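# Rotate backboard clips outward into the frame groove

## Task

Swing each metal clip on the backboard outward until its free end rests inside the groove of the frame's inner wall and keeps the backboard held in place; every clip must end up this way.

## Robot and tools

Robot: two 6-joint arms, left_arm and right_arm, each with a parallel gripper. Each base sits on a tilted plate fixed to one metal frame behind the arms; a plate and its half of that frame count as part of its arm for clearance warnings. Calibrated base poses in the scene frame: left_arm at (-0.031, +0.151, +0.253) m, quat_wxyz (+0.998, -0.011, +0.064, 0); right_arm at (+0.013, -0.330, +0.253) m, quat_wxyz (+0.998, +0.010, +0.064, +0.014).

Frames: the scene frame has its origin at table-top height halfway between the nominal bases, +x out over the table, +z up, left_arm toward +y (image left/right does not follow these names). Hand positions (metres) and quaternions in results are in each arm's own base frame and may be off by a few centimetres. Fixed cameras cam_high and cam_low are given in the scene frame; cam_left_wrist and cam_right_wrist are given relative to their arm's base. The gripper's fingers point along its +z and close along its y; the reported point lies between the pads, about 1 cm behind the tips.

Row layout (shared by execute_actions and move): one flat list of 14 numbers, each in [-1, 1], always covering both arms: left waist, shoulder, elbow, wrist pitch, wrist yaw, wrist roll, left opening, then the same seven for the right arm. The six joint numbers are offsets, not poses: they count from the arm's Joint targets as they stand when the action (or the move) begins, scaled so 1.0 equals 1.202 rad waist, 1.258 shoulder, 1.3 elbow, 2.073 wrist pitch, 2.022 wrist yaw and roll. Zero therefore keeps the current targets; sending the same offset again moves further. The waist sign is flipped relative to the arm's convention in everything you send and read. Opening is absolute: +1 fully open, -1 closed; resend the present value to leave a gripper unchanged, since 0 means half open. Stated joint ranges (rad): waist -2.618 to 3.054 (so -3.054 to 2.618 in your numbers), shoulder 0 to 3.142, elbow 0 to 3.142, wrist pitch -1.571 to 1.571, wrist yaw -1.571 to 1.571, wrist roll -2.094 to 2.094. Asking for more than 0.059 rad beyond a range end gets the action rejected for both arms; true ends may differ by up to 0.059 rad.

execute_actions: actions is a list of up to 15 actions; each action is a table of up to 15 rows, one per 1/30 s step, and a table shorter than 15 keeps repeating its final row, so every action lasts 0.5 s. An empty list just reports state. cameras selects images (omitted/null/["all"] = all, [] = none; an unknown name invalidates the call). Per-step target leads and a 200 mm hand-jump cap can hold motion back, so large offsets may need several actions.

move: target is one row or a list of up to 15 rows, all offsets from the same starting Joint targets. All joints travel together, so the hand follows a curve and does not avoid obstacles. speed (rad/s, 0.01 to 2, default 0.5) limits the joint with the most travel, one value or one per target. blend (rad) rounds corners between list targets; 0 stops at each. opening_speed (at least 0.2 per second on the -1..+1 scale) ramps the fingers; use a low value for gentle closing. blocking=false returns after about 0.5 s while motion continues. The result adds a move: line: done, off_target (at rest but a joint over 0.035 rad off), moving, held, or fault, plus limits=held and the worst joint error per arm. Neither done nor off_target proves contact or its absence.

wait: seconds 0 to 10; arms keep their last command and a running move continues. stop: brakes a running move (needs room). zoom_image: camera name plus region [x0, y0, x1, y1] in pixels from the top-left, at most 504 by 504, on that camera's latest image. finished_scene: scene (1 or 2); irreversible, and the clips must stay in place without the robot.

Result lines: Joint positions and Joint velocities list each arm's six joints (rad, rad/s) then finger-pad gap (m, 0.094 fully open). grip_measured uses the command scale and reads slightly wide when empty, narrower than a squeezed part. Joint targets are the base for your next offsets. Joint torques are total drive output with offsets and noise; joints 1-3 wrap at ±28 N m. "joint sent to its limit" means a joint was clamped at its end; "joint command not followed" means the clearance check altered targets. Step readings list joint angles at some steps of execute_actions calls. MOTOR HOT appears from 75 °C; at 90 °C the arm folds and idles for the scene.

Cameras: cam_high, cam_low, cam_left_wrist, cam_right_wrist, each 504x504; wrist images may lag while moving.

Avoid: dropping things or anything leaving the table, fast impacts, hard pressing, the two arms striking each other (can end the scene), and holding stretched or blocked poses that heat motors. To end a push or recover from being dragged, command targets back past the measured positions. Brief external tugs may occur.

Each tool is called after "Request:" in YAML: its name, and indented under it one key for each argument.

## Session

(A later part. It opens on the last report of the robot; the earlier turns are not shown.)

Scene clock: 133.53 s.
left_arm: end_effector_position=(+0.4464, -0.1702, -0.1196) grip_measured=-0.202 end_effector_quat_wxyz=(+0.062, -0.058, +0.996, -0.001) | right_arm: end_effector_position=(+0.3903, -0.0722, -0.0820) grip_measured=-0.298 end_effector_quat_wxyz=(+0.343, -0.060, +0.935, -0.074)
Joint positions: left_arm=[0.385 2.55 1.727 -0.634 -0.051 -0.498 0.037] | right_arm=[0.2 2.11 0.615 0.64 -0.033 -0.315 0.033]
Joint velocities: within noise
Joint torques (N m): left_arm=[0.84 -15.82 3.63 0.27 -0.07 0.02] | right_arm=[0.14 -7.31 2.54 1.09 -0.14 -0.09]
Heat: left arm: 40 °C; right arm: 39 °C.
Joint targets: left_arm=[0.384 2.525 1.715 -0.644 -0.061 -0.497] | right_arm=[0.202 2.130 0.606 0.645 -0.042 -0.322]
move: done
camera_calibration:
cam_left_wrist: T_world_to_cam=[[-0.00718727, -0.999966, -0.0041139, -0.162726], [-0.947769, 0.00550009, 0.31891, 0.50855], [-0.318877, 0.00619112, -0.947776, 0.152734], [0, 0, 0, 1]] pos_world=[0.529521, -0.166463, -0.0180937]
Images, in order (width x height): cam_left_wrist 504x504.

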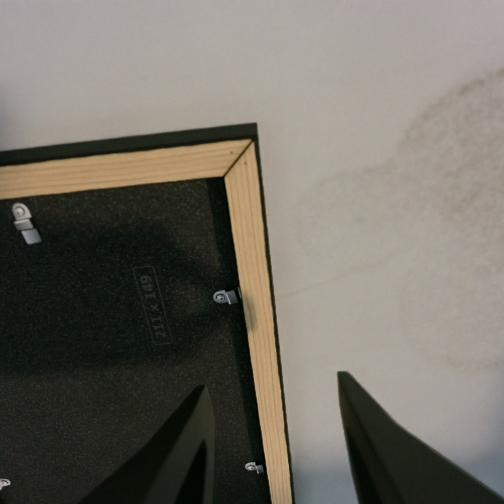

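Request:
move:
  target: [-0.0275, 0.155, 0.1031, 0.0251, 0, 0.0099, -0.1, 0,0,0,0,0,0,-0.3]
  speed: 0.35
  cameras: ["cam_left_wrist"]

Request:
zoom_image:
  camera: "cam_left_wrist"
  region: [150, 290, 350, 490]

Scene clock: 140.70 s.
left_arm: end_effector_position=(+0.4626, -0.1612, -0.1603) grip_measured=-0.102 end_effector_quat_wxyz=(+0.060, -0.065, +0.996, +0.001) | right_arm: end_effector_position=(+0.3903, -0.0722, -0.0820) grip_measured=-0.298 end_effector_quat_wxyz=(+0.343, -0.060, +0.935, -0.074)
Joint positions: left_arm=[0.356 2.693 1.832 -0.601 -0.052 -0.483 0.042] | right_arm=[0.2 2.11 0.615 0.64 -0.033 -0.315 0.033]
Joint velocities: within noise
Joint torques (N m): left_arm=[0.5 -11.75 5.9 0.52 -0.06 0.02] | right_arm=[0.14 -7.31 2.54 1.09 -0.14 -0.08]
Heat: left arm: 41 °C; right arm: 39 °C.
Joint targets: left_arm=[0.351 2.721 1.849 -0.592 -0.061 -0.477] | right_arm=[0.202 2.130 0.606 0.645 -0.042 -0.322]
move: done
camera_calibration:
cam_left_wrist: T_world_to_cam=[[0.0070553, -0.999942, -0.00812383, -0.160991], [-0.946264, -0.00930283, 0.323261, 0.534469], [-0.323318, 0.00540658, -0.946275, 0.121421], [0, 0, 0, 1]] pos_world=[0.546142, -0.156666, -0.0591832]
Images, in order (width x height): cam_left_wrist 504x504.

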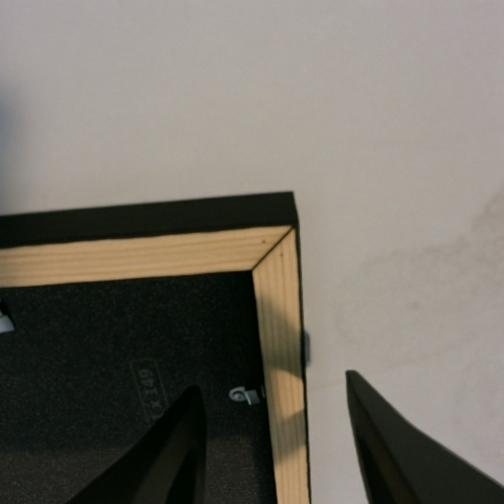

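Scaled by 2.520 from the camera's 504x504 image, which has a finer 720x720 frame.

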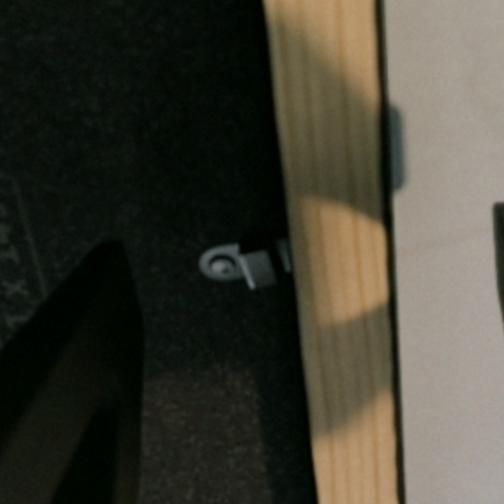

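Request:
move:
  target: [0, 0.0310, 0.0246, 0.0019, 0, 0, -0.1, 0,0,0,0,0,0,-0.3]
  speed: 0.25
  cameras: ["cam_left_wrist"]

Request:
zoom_image:
  camera: "cam_left_wrist"
  region: [150, 290, 350, 490]

Scene clock: 143.47 s.
left_arm: end_effector_position=(+0.4669, -0.1628, -0.1676) grip_measured=-0.102 end_effector_quat_wxyz=(+0.062, -0.065, +0.996, +0.000) | right_arm: end_effector_position=(+0.3903, -0.0722, -0.0820) grip_measured=-0.298 end_effector_quat_wxyz=(+0.343, -0.060, +0.935, -0.074)
Joint positions: left_arm=[0.356 2.724 1.862 -0.596 -0.052 -0.483 0.042] | right_arm=[0.2 2.11 0.615 0.64 -0.033 -0.315 0.033]
Joint velocities: within noise
Joint torques (N m): left_arm=[0.61 -11.26 5.98 0.5 -0.07 0.04] | right_arm=[0.16 -7.31 2.54 1.09 -0.14 -0.09]
Heat: left arm: 41 °C; right arm: 39 °C.
Joint targets: left_arm=[0.351 2.759 1.881 -0.588 -0.061 -0.477] | right_arm=[0.202 2.130 0.606 0.645 -0.042 -0.322]
move: off_target (left_arm); left_arm: the shoulder is farthest, 0.036 rad from its target
camera_calibration:
cam_left_wrist: T_world_to_cam=[[0.00671045, -0.999957, -0.00640975, -0.162236], [-0.947759, -0.00840418, 0.318877, 0.541013], [-0.318917, 0.00393508, -0.947774, 0.113326], [0, 0, 0, 1]] pos_world=[0.549979, -0.158128, -0.0661495]
Images, in order (width x height): cam_left_wrist 504x504.

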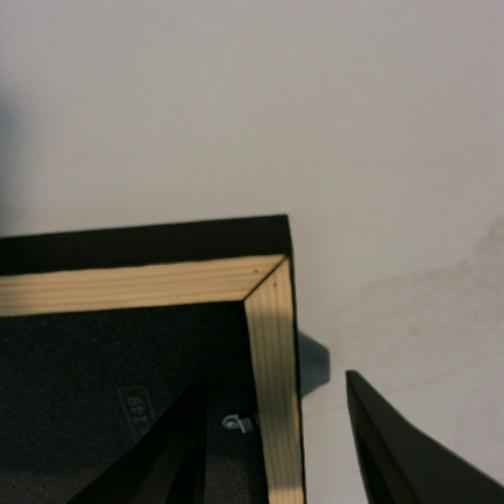

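Scaled by 2.520 from the camera's 504x504 image, which has a finer 720x720 frame.

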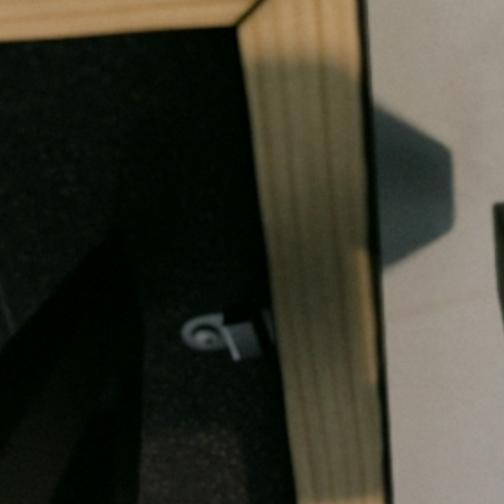

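Request:
move:
  target:
    - [0, -0.0787, -0.0315, -0.0058, 0, 0, -0.1, 0,0,0,0,0,0,-0.3]
    - [0, 0.0016, -0.0057, 0.0039, 0, 0, -0.1, 0,0,0,0,0,0,-0.3]
  speed: 0.2
  cameras: ["cam_left_wrist"]

Request:
zoom_image:
  camera: "cam_left_wrist"
  region: [150, 290, 350, 490]

Scene clock: 146.63 s.
left_arm: end_effector_position=(+0.4663, -0.1625, -0.1691) grip_measured=-0.102 end_effector_quat_wxyz=(+0.063, -0.065, +0.996, +0.000) | right_arm: end_effector_position=(+0.3903, -0.0722, -0.0820) grip_measured=-0.298 end_effector_quat_wxyz=(+0.343, -0.060, +0.935, -0.074)
Joint positions: left_arm=[0.356 2.724 1.857 -0.589 -0.052 -0.483 0.042] | right_arm=[0.2 2.11 0.615 0.64 -0.033 -0.315 0.033]
Joint velocities: within noise
Joint torques (N m): left_arm=[0.49 -11.19 5.79 0.5 -0.08 0.08] | right_arm=[0.16 -7.3 2.54 1.09 -0.14 -0.08]
Heat: left arm: 41 °C; right arm: 39 °C.
Joint targets: left_arm=[0.351 2.762 1.874 -0.580 -0.062 -0.477] | right_arm=[0.202 2.130 0.606 0.645 -0.042 -0.322]
move: off_target (left_arm); left_arm: the shoulder is farthest, 0.037 rad from its target
camera_calibration:
cam_left_wrist: T_world_to_cam=[[0.00675934, -0.999956, -0.00649331, -0.161975], [-0.948028, -0.00847377, 0.318074, 0.54088], [-0.318115, 0.00400588, -0.948044, 0.111309], [0, 0, 0, 1]] pos_world=[0.549273, -0.157831, -0.0675652]
Images, in order (width x height): cam_left_wrist 504x504.

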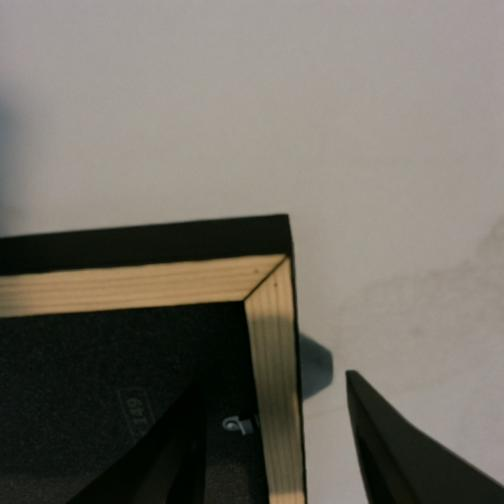

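Scaled by 2.520 from the camera's 504x504 image, which has a finer 720x720 frame.

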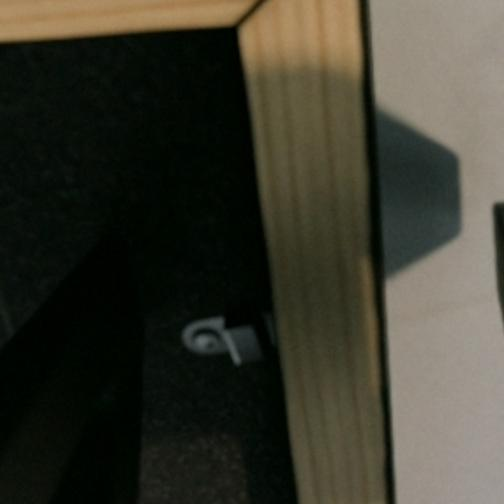

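Request:
move:
  target: [0, 0, 0, 0, 0, 0, -0.72, 0,0,0,0,0,0,-0.3]
  opening_speed: 0.4
  cameras: ["cam_left_wrist"]

Request:
move:
  target: [0, 0, 0, 0, 0, 0, -0.25, 0,0,0,0,0,0,-0.3]
  opening_speed: 0.6
  cameras: []

Request:
move:
  target: [0, -0.157, -0.0415, -0.0574, 0, 0, -0.2, 0,0,0,0,0,0,-0.3]
  speed: 0.35
  cameras: ["cam_left_wrist"]

Request:
zoom_image:
  camera: "cam_left_wrist"
  region: [190, 280, 310, 400]

Scene clock: 154.27 s.
left_arm: end_effector_position=(+0.4674, -0.1625, -0.1690) grip_measured=-0.718 end_effector_quat_wxyz=(+0.065, -0.064, +0.996, +0.000) | right_arm: end_effector_position=(+0.3903, -0.0722, -0.0820) grip_measured=-0.298 end_effector_quat_wxyz=(+0.343, -0.060, +0.935, -0.074)
Joint positions: left_arm=[0.356 2.724 1.857 -0.584 -0.054 -0.482 0.013] | right_arm=[0.2 2.11 0.615 0.64 -0.033 -0.315 0.033]
Joint velocities: within noise
Joint torques (N m): left_arm=[0.53 -11.19 5.81 0.43 -0.07 0.06] | right_arm=[0.16 -7.31 2.54 1.09 -0.14 -0.09]
Heat: left arm: 40 °C; right arm: 39 °C.
Joint targets: left_arm=[0.351 2.762 1.874 -0.580 -0.061 -0.477] | right_arm=[0.202 2.130 0.606 0.645 -0.042 -0.322]
move: off_target (left_arm); left_arm: the shoulder is farthest, 0.038 rad from its target
camera_calibration:
cam_left_wrist: T_world_to_cam=[[0.00587687, -0.999959, -0.00692289, -0.161684], [-0.949483, -0.00775217, 0.313722, 0.541928], [-0.313762, 0.00472947, -0.94949, 0.109625], [0, 0, 0, 1]] pos_world=[0.549898, -0.157995, -0.0670457]
Images, in order (width x height): cam_left_wrist 504x504.

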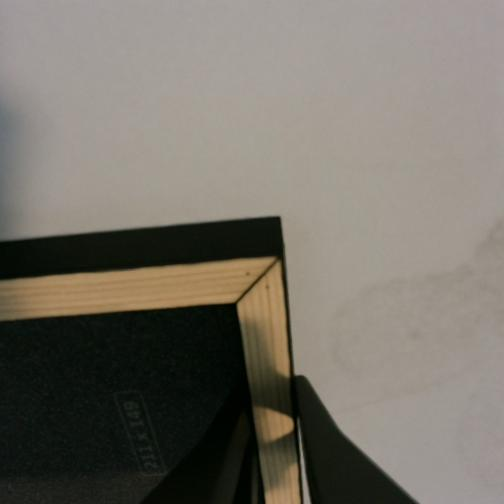

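Scene clock: 155.27 s.
left_arm: end_effector_position=(+0.4674, -0.1625, -0.1690) grip_measured=-0.252 end_effector_quat_wxyz=(+0.065, -0.064, +0.996, +0.000) | right_arm: end_effector_position=(+0.3903, -0.0722, -0.0820) grip_measured=-0.298 end_effector_quat_wxyz=(+0.343, -0.060, +0.935, -0.074)
Joint positions: left_arm=[0.356 2.724 1.857 -0.584 -0.054 -0.482 0.035] | right_arm=[0.2 2.11 0.615 0.64 -0.033 -0.315 0.033]
Joint velocities: within noise
Joint torques (N m): left_arm=[0.5 -11.15 5.83 0.46 -0.08 0.02] | right_arm=[0.14 -7.3 2.52 1.09 -0.14 -0.09]
Heat: left arm: 40 °C; right arm: 39 °C.
Joint targets: left_arm=[0.351 2.762 1.874 -0.580 -0.061 -0.477] | right_arm=[0.202 2.130 0.606 0.645 -0.042 -0.322]
move: off_target (left_arm); left_arm: the shoulder is farthest, 0.038 rad from its target
No camera images: "cameras" was empty.

Scene clock: 156.53 s.
left_arm: end_effector_position=(+0.4675, -0.1626, -0.1133) grip_measured=-0.202 end_effector_quat_wxyz=(+0.068, -0.064, +0.996, -0.001) | right_arm: end_effector_position=(+0.3903, -0.0722, -0.0820) grip_measured=-0.298 end_effector_quat_wxyz=(+0.343, -0.060, +0.935, -0.074)
Joint positions: left_arm=[0.356 2.588 1.831 -0.689 -0.054 -0.482 0.037] | right_arm=[0.2 2.11 0.615 0.64 -0.033 -0.315 0.033]
Joint velocities: within noise
Joint torques (N m): left_arm=[0.62 -16.02 3.95 0.32 -0.09 0.03] | right_arm=[0.14 -7.31 2.52 1.09 -0.14 -0.08]
Heat: left arm: 41 °C; right arm: 39 °C.
Joint targets: left_arm=[0.351 2.564 1.820 -0.699 -0.061 -0.477] | right_arm=[0.202 2.130 0.606 0.645 -0.042 -0.322]
move: done
camera_calibration:
cam_left_wrist: T_world_to_cam=[[0.0059136, -0.999972, -0.00449147, -0.161071], [-0.951483, -0.00700856, 0.307622, 0.524894], [-0.307645, 0.00245441, -0.951498, 0.159063], [0, 0, 0, 1]] pos_world=[0.549315, -0.157778, -0.0108444]
Images, in order (width x height): cam_left_wrist 504x504.

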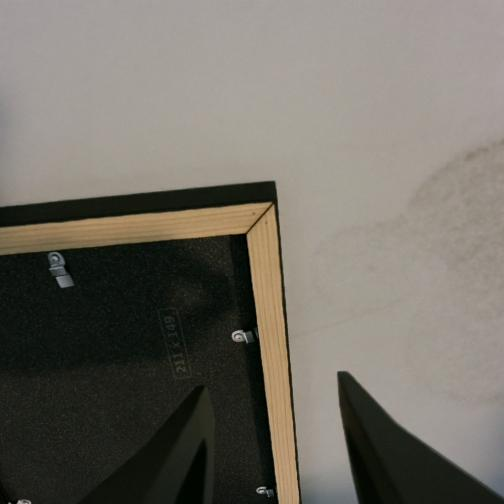

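Scaled by 4.200 from the camera's 504x504 image, which has a finer 720x720 frame.

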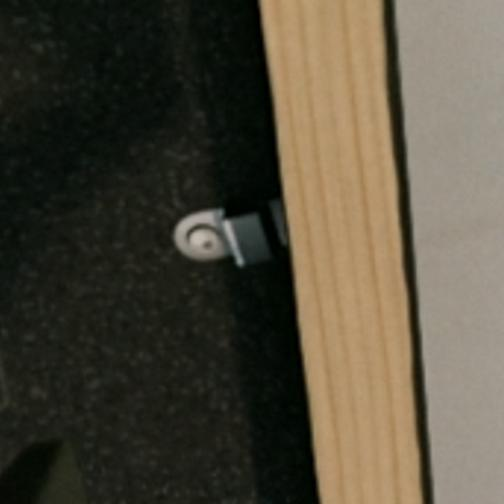

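Request:
move:
  target: [0, 0.151, 0.03, 0.0617, 0, 0, -0.2, 0,0,0,0,0,0,-0.3]
  speed: 0.35
  cameras: ["cam_left_wrist"]

Request:
zoom_image:
  camera: "cam_left_wrist"
  region: [150, 290, 350, 490]

Scene clock: 160.53 s.
left_arm: end_effector_position=(+0.4662, -0.1608, -0.1684) grip_measured=-0.202 end_effector_quat_wxyz=(+0.064, -0.065, +0.996, +0.001) | right_arm: end_effector_position=(+0.3903, -0.0722, -0.0820) grip_measured=-0.298 end_effector_quat_wxyz=(+0.343, -0.060, +0.935, -0.074)
Joint positions: left_arm=[0.354 2.718 1.846 -0.582 -0.054 -0.481 0.037] | right_arm=[0.2 2.11 0.615 0.64 -0.033 -0.315 0.033]
Joint velocities: within noise
Joint torques (N m): left_arm=[0.59 -11.18 5.46 0.53 -0.06 0.03] | right_arm=[0.14 -7.31 2.55 1.09 -0.14 -0.09]
Heat: left arm: 41 °C; right arm: 39 °C.
Joint targets: left_arm=[0.351 2.754 1.859 -0.572 -0.061 -0.477] | right_arm=[0.202 2.130 0.606 0.645 -0.042 -0.322]
move: off_target (left_arm); left_arm: the shoulder is farthest, 0.036 rad from its target
camera_calibration:
cam_left_wrist: T_world_to_cam=[[0.00744427, -0.999941, -0.00791537, -0.16086], [-0.949059, -0.00955859, 0.314953, 0.540378], [-0.315011, 0.00516755, -0.949074, 0.110521], [0, 0, 0, 1]] pos_world=[0.548863, -0.156257, -0.0665741]
Images, in order (width x height): cam_left_wrist 504x504.

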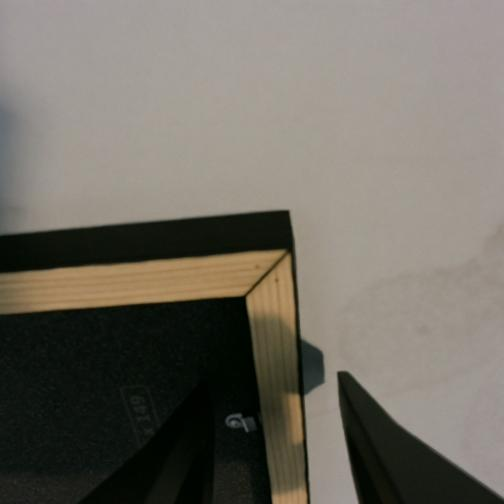

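Scaled by 2.520 from the camera's 504x504 image, which has a finer 720x720 frame.

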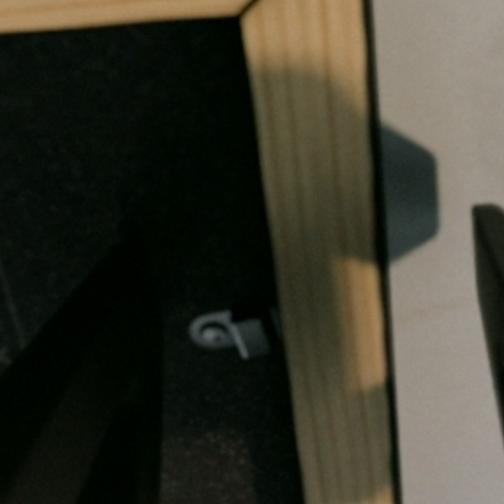

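Request:
move:
  target:
    - [0, -0.0747, -0.03, -0.0135, 0, 0, -0.2, 0,0,0,0,0,0,-0.3]
    - [0, 0.0016, -0.0046, 0, 0, 0, -0.2, 0,0,0,0,0,0,-0.3]
  speed: 0.2
  cameras: ["cam_left_wrist"]

Request:
move:
  target: [0, 0, 0, 0, 0, 0, -0.73, 0,0,0,0,0,0,-0.3]
  opening_speed: 0.4
  cameras: ["cam_left_wrist"]

Request:
move:
  target: [0, 0, 0, 0, 0, 0, -0.25, 0,0,0,0,0,0,-0.3]
  opening_speed: 0.6
  cameras: ["cam_left_wrist"]

Request:
zoom_image:
  camera: "cam_left_wrist"
  region: [150, 290, 350, 490]

Scene clock: 163.67 s.
left_arm: end_effector_position=(+0.4629, -0.1596, -0.1697) grip_measured=-0.202 end_effector_quat_wxyz=(+0.061, -0.065, +0.996, +0.003) | right_arm: end_effector_position=(+0.3903, -0.0722, -0.0820) grip_measured=-0.298 end_effector_quat_wxyz=(+0.343, -0.060, +0.935, -0.074)
Joint positions: left_arm=[0.354 2.716 1.836 -0.582 -0.054 -0.481 0.037] | right_arm=[0.2 2.11 0.615 0.64 -0.033 -0.315 0.033]
Joint velocities: within noise
Joint torques (N m): left_arm=[0.69 -10.74 5.78 0.48 -0.08 0.03] | right_arm=[0.14 -7.31 2.54 1.09 -0.14 -0.09]
Heat: left arm: 41 °C; right arm: 39 °C.
Joint targets: left_arm=[0.351 2.756 1.853 -0.571 -0.061 -0.477] | right_arm=[0.202 2.130 0.606 0.645 -0.042 -0.322]
move: off_target (left_arm); left_arm: the shoulder is farthest, 0.040 rad from its target
camera_calibration:
cam_left_wrist: T_world_to_cam=[[0.00737028, -0.999914, -0.0108809, -0.160092], [-0.94655, -0.0104851, 0.322386, 0.53762], [-0.322472, 0.00792326, -0.946546, 0.112556], [0, 0, 0, 1]] pos_world=[0.54636, -0.155332, -0.0685234]
Images, in order (width x height): cam_left_wrist 504x504.

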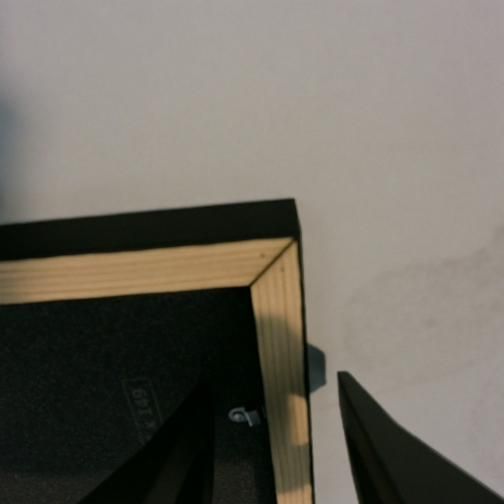

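Scene clock: 165.40 s.
left_arm: end_effector_position=(+0.4643, -0.1589, -0.1695) grip_measured=-0.721 end_effector_quat_wxyz=(+0.064, -0.061, +0.996, +0.005) | right_arm: end_effector_position=(+0.3903, -0.0722, -0.0820) grip_measured=-0.298 end_effector_quat_wxyz=(+0.343, -0.060, +0.935, -0.074)
Joint positions: left_arm=[0.354 2.716 1.836 -0.578 -0.06 -0.473 0.013] | right_arm=[0.2 2.11 0.615 0.64 -0.033 -0.315 0.033]
Joint velocities: within noise
Joint torques (N m): left_arm=[0.69 -10.81 5.86 0.44 0 -0.06] | right_arm=[0.14 -7.31 2.54 1.09 -0.14 -0.09]
Heat: left arm: 41 °C; right arm: 39 °C.
Joint targets: left_arm=[0.351 2.756 1.853 -0.572 -0.061 -0.477] | right_arm=[0.202 2.130 0.606 0.645 -0.042 -0.322]
move: off_target (left_arm); left_arm: the shoulder is farthest, 0.040 rad from its target
camera_calibration:
cam_left_wrist: T_world_to_cam=[[0.000555483, -0.999871, -0.0160354, -0.15714], [-0.948497, -0.00560656, 0.316735, 0.539561], [-0.316784, 0.0150336, -0.948378, 0.111329], [0, 0, 0, 1]] pos_world=[0.547127, -0.155769, -0.0678356]
Images, in order (width x height): cam_left_wrist 504x504.

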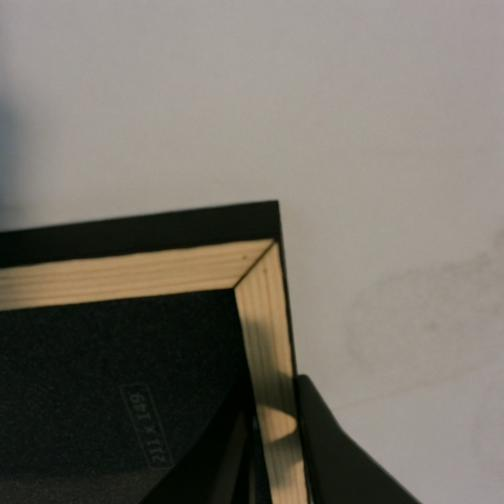

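Scene clock: 166.40 s.
left_arm: end_effector_position=(+0.4646, -0.1586, -0.1695) grip_measured=-0.252 end_effector_quat_wxyz=(+0.065, -0.061, +0.996, +0.006) | right_arm: end_effector_position=(+0.3903, -0.0722, -0.0820) grip_measured=-0.298 end_effector_quat_wxyz=(+0.343, -0.060, +0.935, -0.074)
Joint positions: left_arm=[0.354 2.716 1.836 -0.577 -0.063 -0.473 0.035] | right_arm=[0.2 2.11 0.615 0.64 -0.033 -0.315 0.033]
Joint velocities: within noise
Joint torques (N m): left_arm=[0.61 -10.85 5.71 0.44 0.06 -0.08] | right_arm=[0.14 -7.31 2.54 1.09 -0.14 -0.09]
Heat: left arm: 41 °C; right arm: 39 °C.
Joint targets: left_arm=[0.351 2.756 1.853 -0.572 -0.061 -0.477] | right_arm=[0.202 2.130 0.606 0.645 -0.042 -0.322]
move: off_target (left_arm); left_arm: the shoulder is farthest, 0.040 rad from its target
camera_calibration:
cam_left_wrist: T_world_to_cam=[[0.000839774, -0.999839, -0.0179031, -0.157266], [-0.948971, -0.00644275, 0.315297, 0.539691], [-0.315362, 0.0167247, -0.948824, 0.111], [0, 0, 0, 1]] pos_world=[0.547288, -0.15562, -0.0676592]
Images, in order (width x height): cam_left_wrist 504x504.

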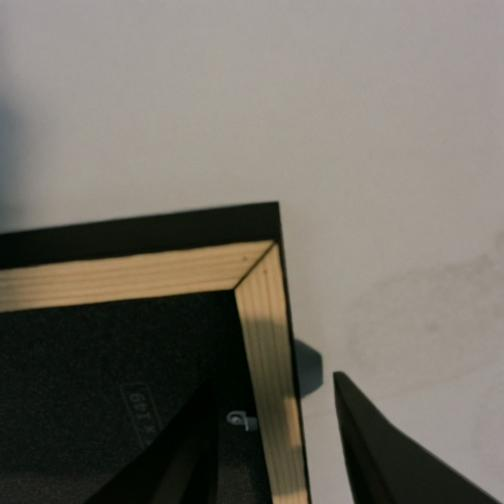

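Scaled by 2.520 from the camera's 504x504 image, which has a finer 720x720 frame.

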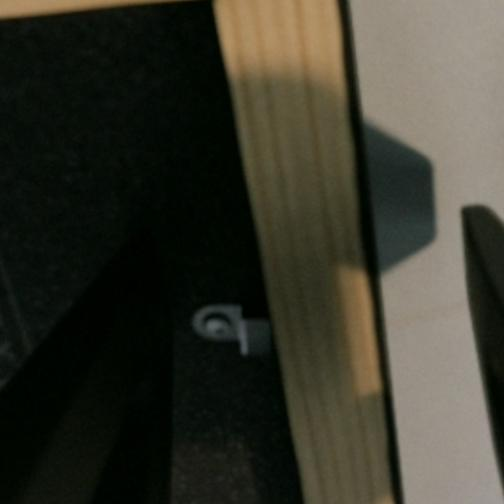

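Request:
move:
  target:
    - [0, -0.1757, -0.0485, -0.0617, 0, 0, 0.277, 0,0,0,0,0,0,-0.3]
    - [-0.1423, -0.0771, 0.0769, -0.0863, 0.0119, 0.862, 0.277, 0,0,0,0,0,0,-0.3]
    - [-0.1423, -0.0135, 0.0938, -0.0613, 0.0119, 0.862, 0.277, 0,0,0,0,0,0,-0.3]
  speed: [0.5, 1.0, 0.3]
  opening_speed: 0.8
  cameras: ["cam_left_wrist"]

Request:
zoom_image:
  camera: "cam_left_wrist"
  region: [180, 200, 380, 400]

Scene clock: 175.37 s.
left_arm: end_effector_position=(+0.5005, -0.0829, -0.1422) grip_measured=+0.275 end_effector_quat_wxyz=(+0.035, +0.658, +0.750, +0.051) | right_arm: end_effector_position=(+0.3903, -0.0722, -0.0820) grip_measured=-0.298 end_effector_quat_wxyz=(+0.343, -0.060, +0.935, -0.074)
Joint positions: left_arm=[0.184 2.712 1.958 -0.704 -0.051 1.259 0.06] | right_arm=[0.2 2.11 0.615 0.64 -0.033 -0.315 0.033]
Joint velocities: within noise
Joint torques (N m): left_arm=[0.46 -12.3 6.24 0.47 0.16 0.08] | right_arm=[0.16 -7.3 2.55 1.09 -0.14 -0.08]
Heat: left arm: 41 °C; right arm: 39 °C.
Joint targets: left_arm=[0.180 2.739 1.975 -0.698 -0.037 1.266] | right_arm=[0.202 2.130 0.606 0.645 -0.042 -0.322]
move: done
camera_calibration:
cam_left_wrist: T_world_to_cam=[[-0.993015, -0.00525253, -0.117875, 0.484596], [-0.0589483, 0.887485, 0.457051, 0.214438], [0.102212, 0.460807, -0.881595, -0.015704], [0, 0, 0, 1]] pos_world=[0.495456, -0.180529, -0.054732]
Images, in order (width x height): cam_left_wrist 504x504.

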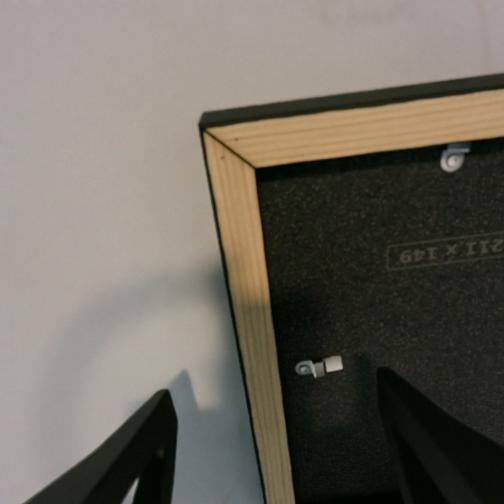

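Scaled by 2.520 from the camera's 504x504 image, which has a finer 720x720 frame.

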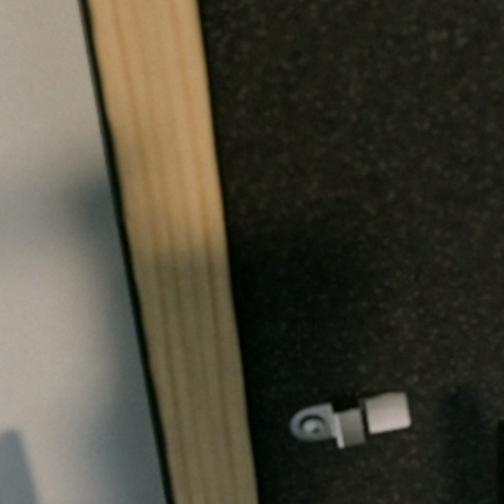

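Request:
move:
  target: [-0.0058, 0.0636, 0.0492, 0.0068, 0, 0, 0.277, 0,0,0,0,0,0,-0.3]
  speed: 0.25
  cameras: ["cam_left_wrist"]

Request:
zoom_image:
  camera: "cam_left_wrist"
  region: [230, 290, 430, 490]

Scene clock: 181.97 s.
left_arm: end_effector_position=(+0.5086, -0.0821, -0.1616) grip_measured=+0.275 end_effector_quat_wxyz=(+0.038, +0.657, +0.751, +0.052) | right_arm: end_effector_position=(+0.3903, -0.0722, -0.0820) grip_measured=-0.298 end_effector_quat_wxyz=(+0.343, -0.060, +0.935, -0.074)
Joint positions: left_arm=[0.179 2.784 2.021 -0.688 -0.05 1.26 0.06] | right_arm=[0.2 2.11 0.615 0.64 -0.033 -0.315 0.033]
Joint velocities: within noise
Joint torques (N m): left_arm=[0.21 -11.82 6.24 0.46 0.17 0.04] | right_arm=[0.14 -7.31 2.54 1.09 -0.14 -0.09]
Heat: left arm: 41 °C; right arm: 39 °C.
Joint targets: left_arm=[0.173 2.819 2.039 -0.684 -0.037 1.266] | right_arm=[0.202 2.130 0.606 0.645 -0.042 -0.322]
move: done
camera_calibration:
cam_left_wrist: T_world_to_cam=[[-0.992189, -0.00918704, -0.124407, 0.488527], [-0.0652693, 0.888116, 0.454961, 0.226034], [0.106308, 0.459527, -0.881779, -0.0361935], [0, 0, 0, 1]] pos_world=[0.503312, -0.179624, -0.0739748]
Images, in order (width x height): cam_left_wrist 504x504.

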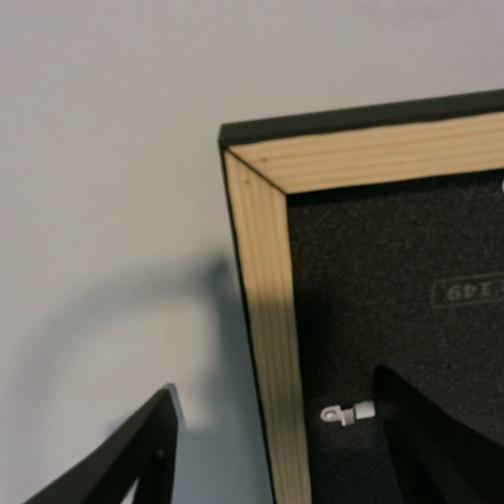

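Scaled by 2.520 from the camera's 504x504 image, which has a finer 720x720 frame.

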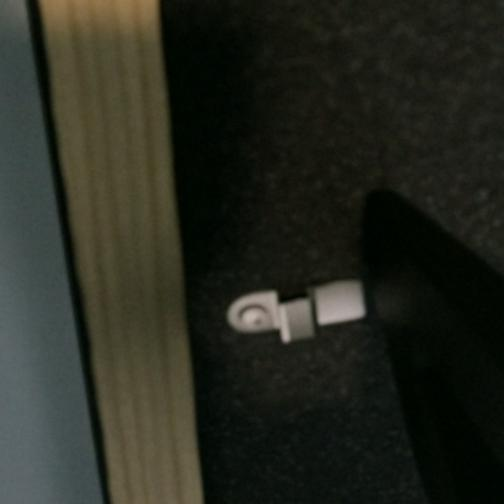

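Request:
move:
  target: [-0.0037, 0, 0, 0, 0, 0, 0.277, 0,0,0,0,0,0,-0.3]
  speed: 0.25
  cameras: []

Request:
move:
  target: [0, 0, 0, 0, 0, 0, -0.30, 0,0,0,0,0,0,-0.3]
  opening_speed: 0.3
  cameras: ["cam_left_wrist"]

Request:
zoom_image:
  camera: "cam_left_wrist"
  region: [230, 290, 430, 490]

Scene clock: 185.27 s.
left_arm: end_effector_position=(+0.5090, -0.0798, -0.1616) grip_measured=+0.275 end_effector_quat_wxyz=(+0.038, +0.655, +0.753, +0.052) | right_arm: end_effector_position=(+0.3903, -0.0722, -0.0820) grip_measured=-0.298 end_effector_quat_wxyz=(+0.343, -0.060, +0.935, -0.074)
Joint positions: left_arm=[0.175 2.784 2.021 -0.688 -0.05 1.26 0.06] | right_arm=[0.2 2.11 0.615 0.64 -0.033 -0.315 0.033]
Joint velocities: within noise
Joint torques (N m): left_arm=[0.14 -11.79 6.32 0.45 0.11 0.04] | right_arm=[0.14 -7.31 2.52 1.09 -0.14 -0.09]
Heat: left arm: 42 °C; right arm: 39 °C.
Joint targets: left_arm=[0.169 2.819 2.039 -0.684 -0.037 1.266] | right_arm=[0.202 2.130 0.606 0.645 -0.042 -0.322]
move: done
No camera images: "cameras" was empty.

Scene clock: 187.40 s.
left_arm: end_effector_position=(+0.5051, -0.0801, -0.1621) grip_measured=-0.298 end_effector_quat_wxyz=(+0.033, +0.656, +0.753, +0.046) | right_arm: end_effector_position=(+0.3903, -0.0722, -0.0820) grip_measured=-0.298 end_effector_quat_wxyz=(+0.343, -0.060, +0.935, -0.074)
Joint positions: left_arm=[0.175 2.784 2.021 -0.703 -0.045 1.26 0.033] | right_arm=[0.2 2.11 0.615 0.64 -0.033 -0.315 0.033]
Joint velocities: within noise
Joint torques (N m): left_arm=[0.18 -11.86 6.28 0.56 0.08 0.02] | right_arm=[0.14 -7.3 2.54 1.09 -0.14 -0.09]
Heat: left arm: 42 °C; right arm: 39 °C.
Joint targets: left_arm=[0.169 2.819 2.039 -0.685 -0.037 1.266] | right_arm=[0.202 2.130 0.606 0.645 -0.042 -0.322]
move: done
camera_calibration:
cam_left_wrist: T_world_to_cam=[[-0.994002, -0.0134388, -0.108533, 0.488164], [-0.0615599, 0.889016, 0.453719, 0.222195], [0.0903899, 0.457679, -0.884511, -0.0297212], [0, 0, 0, 1]] pos_world=[0.501601, -0.177372, -0.0741212]
Images, in order (width x height): cam_left_wrist 504x504.

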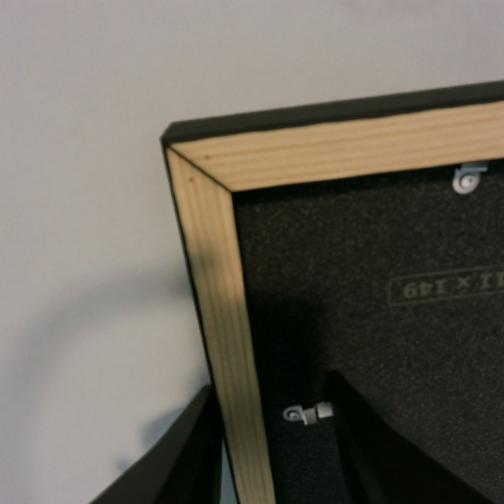

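Scaled by 2.520 from the camera's 504x504 image, which has a finer 720x720 frame.

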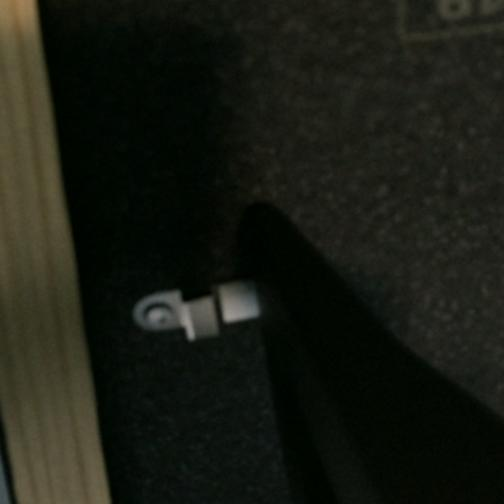

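Request:
move:
  target: [0, 0, 0, 0, 0, 0, -0.42, 0,0,0,0,0,0,-0.3]
  opening_speed: 0.3
  cameras: ["cam_left_wrist"]

Request:
zoom_image:
  camera: "cam_left_wrist"
  region: [230, 290, 430, 490]

Scene clock: 188.63 s.
left_arm: end_effector_position=(+0.5064, -0.0803, -0.1618) grip_measured=-0.417 end_effector_quat_wxyz=(+0.035, +0.655, +0.753, +0.047) | right_arm: end_effector_position=(+0.3903, -0.0722, -0.0820) grip_measured=-0.298 end_effector_quat_wxyz=(+0.343, -0.060, +0.935, -0.074)
Joint positions: left_arm=[0.175 2.784 2.021 -0.699 -0.045 1.26 0.027] | right_arm=[0.2 2.11 0.615 0.64 -0.033 -0.315 0.033]
Joint velocities: within noise
Joint torques (N m): left_arm=[0.32 -11.96 6.28 0.5 0.13 0.07] | right_arm=[0.16 -7.3 2.54 1.09 -0.14 -0.09]
Heat: left arm: 42 °C; right arm: 39 °C.
Joint targets: left_arm=[0.169 2.819 2.039 -0.684 -0.037 1.266] | right_arm=[0.202 2.130 0.606 0.645 -0.042 -0.322]
move: done
camera_calibration:
cam_left_wrist: T_world_to_cam=[[-0.99346, -0.0135345, -0.113374, 0.488421], [-0.0637731, 0.889407, 0.452646, 0.223324], [0.0947093, 0.456916, -0.884453, -0.0317108], [0, 0, 0, 1]] pos_world=[0.502472, -0.177526, -0.073759]
Images, in order (width x height): cam_left_wrist 504x504.

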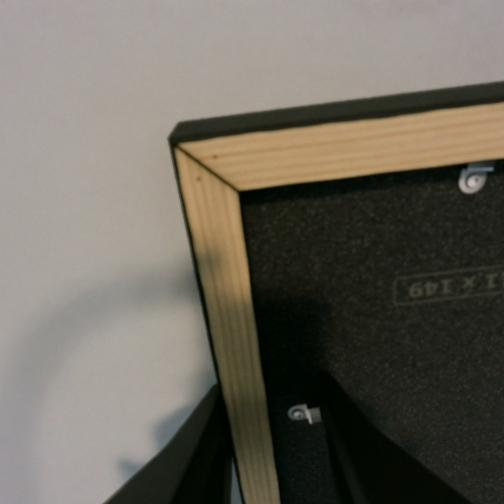

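Scaled by 2.520 from the camera's 504x504 image, which has a finer 720x720 frame.

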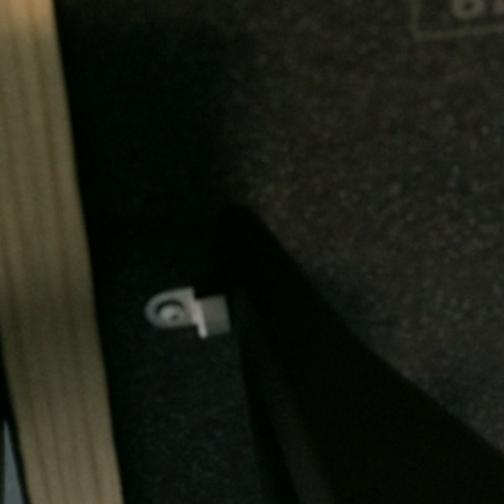

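Request:
move:
  target:
    - [0, -0.0875, -0.0385, -0.0048, 0, 0, -0.42, 0,0,0,0,0,0,-0.3]
    - [0, -0.0875, -0.0385, -0.0048, 0, 0, 0.277, 0,0,0,0,0,0,-0.3]
    - [0, 0, -0.0092, 0.0077, 0, 0, 0.277, 0,0,0,0,0,0,-0.3]
  speed: 0.25
  cameras: ["cam_left_wrist"]

Request:
zoom_image:
  camera: "cam_left_wrist"
  region: [230, 290, 430, 490]

Scene clock: 192.63 s.
left_arm: end_effector_position=(+0.5111, -0.0811, -0.1614) grip_measured=+0.275 end_effector_quat_wxyz=(+0.045, +0.655, +0.752, +0.053) | right_arm: end_effector_position=(+0.3903, -0.0722, -0.0820) grip_measured=-0.298 end_effector_quat_wxyz=(+0.343, -0.060, +0.935, -0.074)
Joint positions: left_arm=[0.175 2.781 2.013 -0.671 -0.045 1.261 0.06] | right_arm=[0.2 2.11 0.615 0.64 -0.033 -0.315 0.033]
Joint velocities: within noise
Joint torques (N m): left_arm=[0.18 -11.41 5.96 0.46 0.08 0.06] | right_arm=[0.14 -7.31 2.54 1.09 -0.14 -0.09]
Heat: left arm: 42 °C; right arm: 39 °C.
Joint targets: left_arm=[0.169 2.819 2.027 -0.668 -0.037 1.266] | right_arm=[0.202 2.130 0.606 0.645 -0.042 -0.322]
move: off_target (left_arm); target 2's new numbers were sent with left_arm's shoulder 0.039 rad from that target; left_arm: the shoulder is farthest, 0.038 rad from its target
camera_calibration:
cam_left_wrist: T_world_to_cam=[[-0.990609, -0.013658, -0.136044, 0.487969], [-0.0737463, 0.891233, 0.44751, 0.228603], [0.115135, 0.45334, -0.883871, -0.0420819], [0, 0, 0, 1]] pos_world=[0.50509, -0.177997, -0.0731117]
Images, in order (width x height): cam_left_wrist 504x504.

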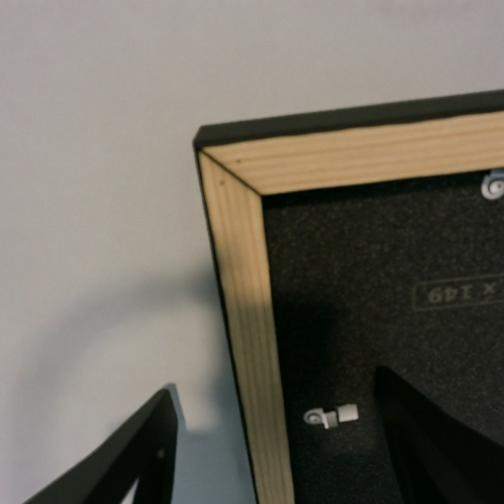

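Scaled by 2.520 from the camera's 504x504 image, which has a finer 720x720 frame.

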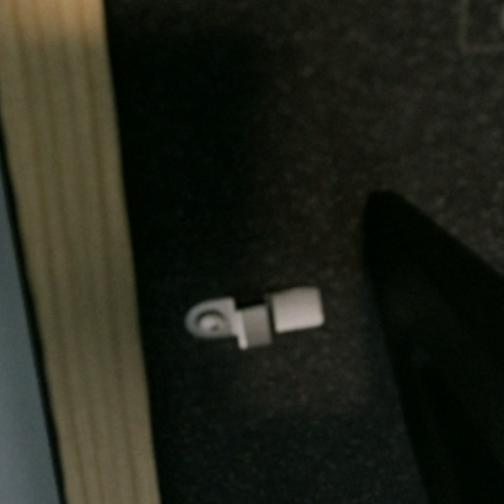

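Request:
move:
  target:
    - [-0.0027, -0.0875, -0.0385, -0.0096, 0, 0, 0.277, 0,0,0,0,0,0,-0.3]
    - [-0.0027, -0.0022, -0.0085, 0.0, 0, 0, 0.277, 0,0,0,0,0,0,-0.3]
  speed: 0.25
  cameras: ["cam_left_wrist"]

Request:
zoom_image:
  camera: "cam_left_wrist"
  region: [230, 290, 430, 490]

Scene clock: 196.37 s.
left_arm: end_effector_position=(+0.5076, -0.0797, -0.1623) grip_measured=+0.275 end_effector_quat_wxyz=(+0.041, +0.655, +0.753, +0.051) | right_arm: end_effector_position=(+0.3903, -0.0722, -0.0820) grip_measured=-0.298 end_effector_quat_wxyz=(+0.343, -0.060, +0.935, -0.074)
Joint positions: left_arm=[0.173 2.776 1.999 -0.671 -0.045 1.261 0.06] | right_arm=[0.2 2.11 0.615 0.64 -0.033 -0.315 0.033]
Joint velocities: within noise
Joint torques (N m): left_arm=[0.13 -11.3 6.2 0.41 0.09 0.02] | right_arm=[0.16 -7.31 2.52 1.09 -0.14 -0.09]
Heat: left arm: 42 °C; right arm: 39 °C.
Joint targets: left_arm=[0.165 2.816 2.016 -0.668 -0.037 1.266] | right_arm=[0.202 2.130 0.606 0.645 -0.042 -0.322]
move: off_target (left_arm); left_arm: the shoulder is farthest, 0.040 rad from its target
camera_calibration:
cam_left_wrist: T_world_to_cam=[[-0.991725, -0.0149702, -0.127501, 0.486228], [-0.0712299, 0.890441, 0.44949, 0.226453], [0.106803, 0.454852, -0.884139, -0.0387877], [0, 0, 0, 1]] pos_world=[0.502477, -0.176721, -0.0740872]
Images, in order (width x height): cam_left_wrist 504x504.

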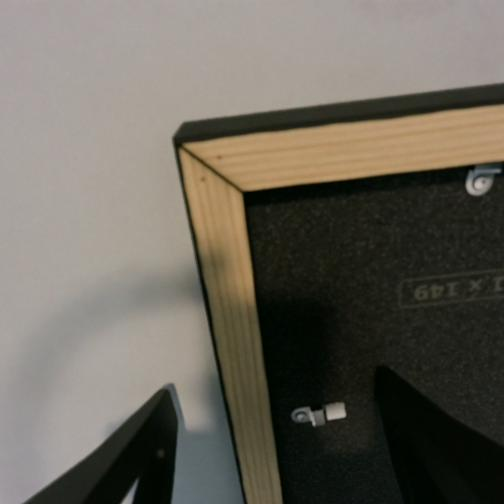

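Scaled by 2.520 from the camera's 504x504 image, which has a finer 720x720 frame.

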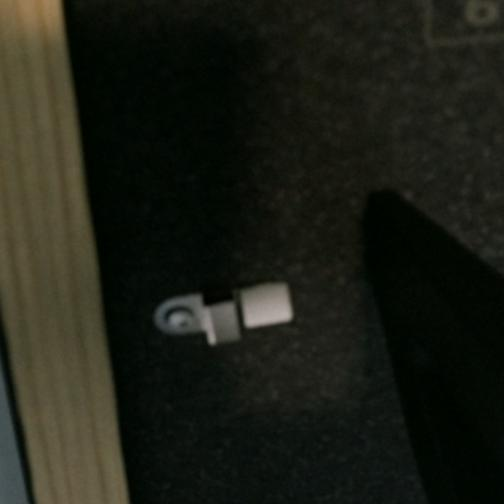

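Request:
move:
  target:
    - [0, -0.078, -0.02, -0.02, 0, 0, 0.277, 0,0,0,0,0,0,-0.3]
    - [0, 0.0151, 0.0269, -0.0063, 0, 0, 0.277, 0,0,0,0,0,0,-0.3]
  speed: 0.25
  cameras: ["cam_left_wrist"]

Request:
zoom_image:
  camera: "cam_left_wrist"
  region: [230, 290, 430, 490]

Scene clock: 198.93 s.
left_arm: end_effector_position=(+0.5150, -0.0810, -0.1606) grip_measured=+0.275 end_effector_quat_wxyz=(+0.047, +0.654, +0.753, +0.055) | right_arm: end_effector_position=(+0.3903, -0.0722, -0.0820) grip_measured=-0.298 end_effector_quat_wxyz=(+0.343, -0.060, +0.935, -0.074)
Joint positions: left_arm=[0.173 2.791 2.037 -0.681 -0.045 1.261 0.06] | right_arm=[0.2 2.11 0.615 0.64 -0.033 -0.315 0.033]
Joint velocities: within noise
Joint torques (N m): left_arm=[0.1 -11.41 5.82 0.4 0.1 0.04] | right_arm=[0.16 -7.31 2.54 1.09 -0.14 -0.09]
Heat: left arm: 42 °C; right arm: 39 °C.
Joint targets: left_arm=[0.165 2.835 2.051 -0.681 -0.037 1.266] | right_arm=[0.202 2.130 0.606 0.645 -0.042 -0.322]
move: off_target (left_arm); left_arm: the shoulder is farthest, 0.044 rad from its target
camera_calibration:
cam_left_wrist: T_world_to_cam=[[-0.989963, -0.0152787, -0.140498, 0.490817], [-0.0771216, 0.891473, 0.446463, 0.230042], [0.118428, 0.452817, -0.883703, -0.0436141], [0, 0, 0, 1]] pos_world=[0.508797, -0.177828, -0.0722883]
Images, in order (width x height): cam_left_wrist 504x504.

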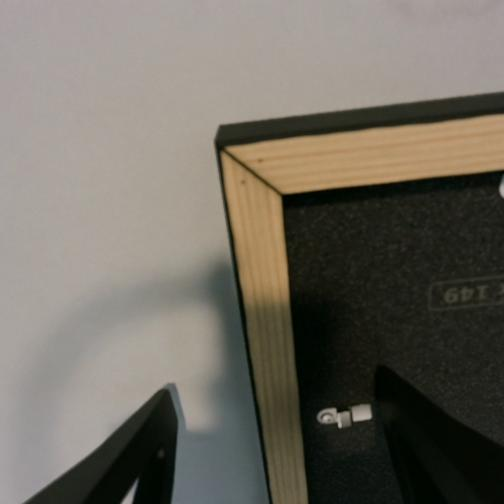

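Scaled by 2.520 from the camera's 504x504 image, which has a finer 720x720 frame.

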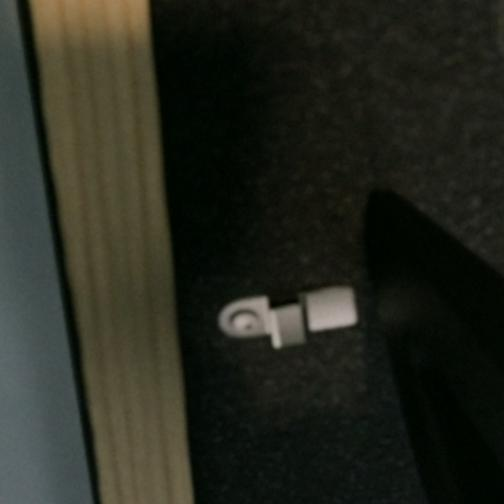

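Request:
move:
  target:
    - [-0.0025, -0.0914, -0.0777, 0.0101, 0, 0, 0.277, 0,0,0,0,0,0,-0.3]
    - [-0.0025, -0.0294, -0.0508, 0.0381, 0, 0, 0.277, 0,0,0,0,0,0,-0.3]
  speed: 0.25
  cameras: ["cam_left_wrist"]

Request:
zoom_image:
  camera: "cam_left_wrist"
  region: [230, 290, 430, 490]

Scene clock: 202.83 s.
left_arm: end_effector_position=(+0.5031, -0.0771, -0.1635) grip_measured=+0.275 end_effector_quat_wxyz=(+0.039, +0.654, +0.754, +0.050) | right_arm: end_effector_position=(+0.3903, -0.0722, -0.0820) grip_measured=-0.298 end_effector_quat_wxyz=(+0.343, -0.060, +0.935, -0.074)
Joint positions: left_arm=[0.17 2.763 1.967 -0.655 -0.045 1.261 0.06] | right_arm=[0.2 2.11 0.615 0.64 -0.033 -0.315 0.033]
Joint velocities: within noise
Joint torques (N m): left_arm=[0.01 -11.6 6.05 0.93 0.09 0.03] | right_arm=[0.14 -7.31 2.52 1.09 -0.14 -0.08]
Heat: left arm: 42 °C; right arm: 39 °C.
Joint targets: left_arm=[0.163 2.798 1.985 -0.602 -0.037 1.266] | right_arm=[0.202 2.130 0.606 0.645 -0.042 -0.322]
move: off_target (left_arm); left_arm: the wrist pitch is farthest, 0.053 rad from its target
camera_calibration:
cam_left_wrist: T_world_to_cam=[[-0.992156, -0.0175313, -0.123767, 0.482333], [-0.0719133, 0.889913, 0.450426, 0.224859], [0.102245, 0.455794, -0.884193, -0.0381773], [0, 0, 0, 1]] pos_world=[0.498624, -0.174248, -0.0753414]
Images, in order (width x height): cam_left_wrist 504x504.

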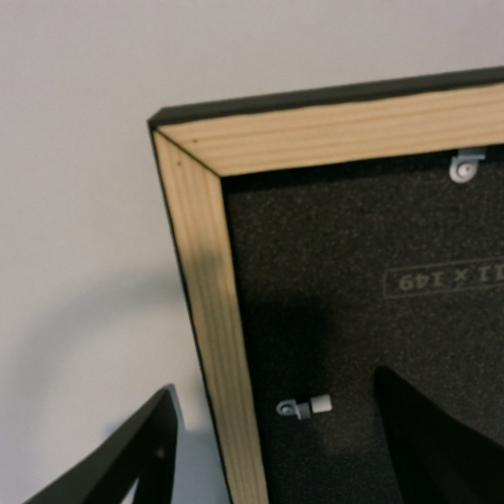

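Scaled by 2.520 from the camera's 504x504 image, which has a finer 720x720 frame.

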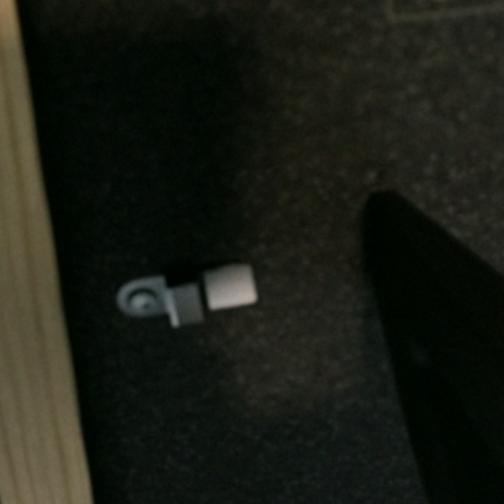

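Request:
move:
  target:
    - [-0.0014, -0.0402, 0.03, -0.0666, 0, 0, 0.277, 0,0,0,0,0,0,-0.3]
    - [-0.0014, 0.0358, 0.0785, -0.0497, 0, 0, 0.277, 0,0,0,0,0,0,-0.3]
  speed: 0.25
  cameras: ["cam_left_wrist"]

Request:
zoom_image:
  camera: "cam_left_wrist"
  region: [230, 290, 430, 490]

Scene clock: 208.23 s.
left_arm: end_effector_position=(+0.5183, -0.0797, -0.1600) grip_measured=+0.275 end_effector_quat_wxyz=(+0.045, +0.653, +0.754, +0.054) | right_arm: end_effector_position=(+0.3903, -0.0722, -0.0820) grip_measured=-0.298 end_effector_quat_wxyz=(+0.343, -0.060, +0.935, -0.074)
Joint positions: left_arm=[0.17 2.806 2.073 -0.705 -0.045 1.262 0.06] | right_arm=[0.2 2.11 0.615 0.64 -0.033 -0.315 0.033]
Joint velocities: within noise
Joint torques (N m): left_arm=[-0.13 -11.95 6.05 0.39 0.11 0.01] | right_arm=[0.17 -7.31 2.54 1.09 -0.14 -0.09]
Heat: left arm: 41 °C; right arm: 38 °C.
Joint targets: left_arm=[0.161 2.843 2.087 -0.706 -0.037 1.266] | right_arm=[0.202 2.130 0.606 0.645 -0.042 -0.322]
move: off_target (left_arm); left_arm: the shoulder is farthest, 0.037 rad from its target
camera_calibration:
cam_left_wrist: T_world_to_cam=[[-0.990398, -0.0174529, -0.137136, 0.494731], [-0.0776489, 0.890961, 0.447392, 0.229263], [0.114375, 0.453745, -0.883761, -0.0418339], [0, 0, 0, 1]] pos_world=[0.512567, -0.176648, -0.0716963]
Images, in order (width x height): cam_left_wrist 504x504.

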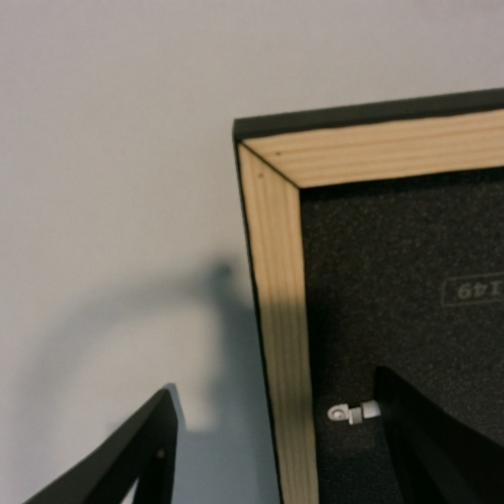

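Scaled by 2.520 from the camera's 504x504 image, which has a finer 720x720 frame.

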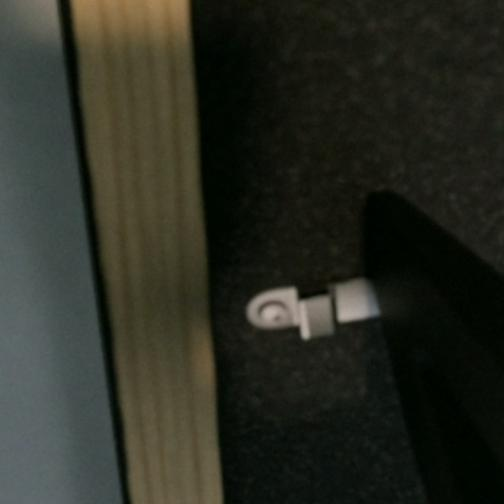

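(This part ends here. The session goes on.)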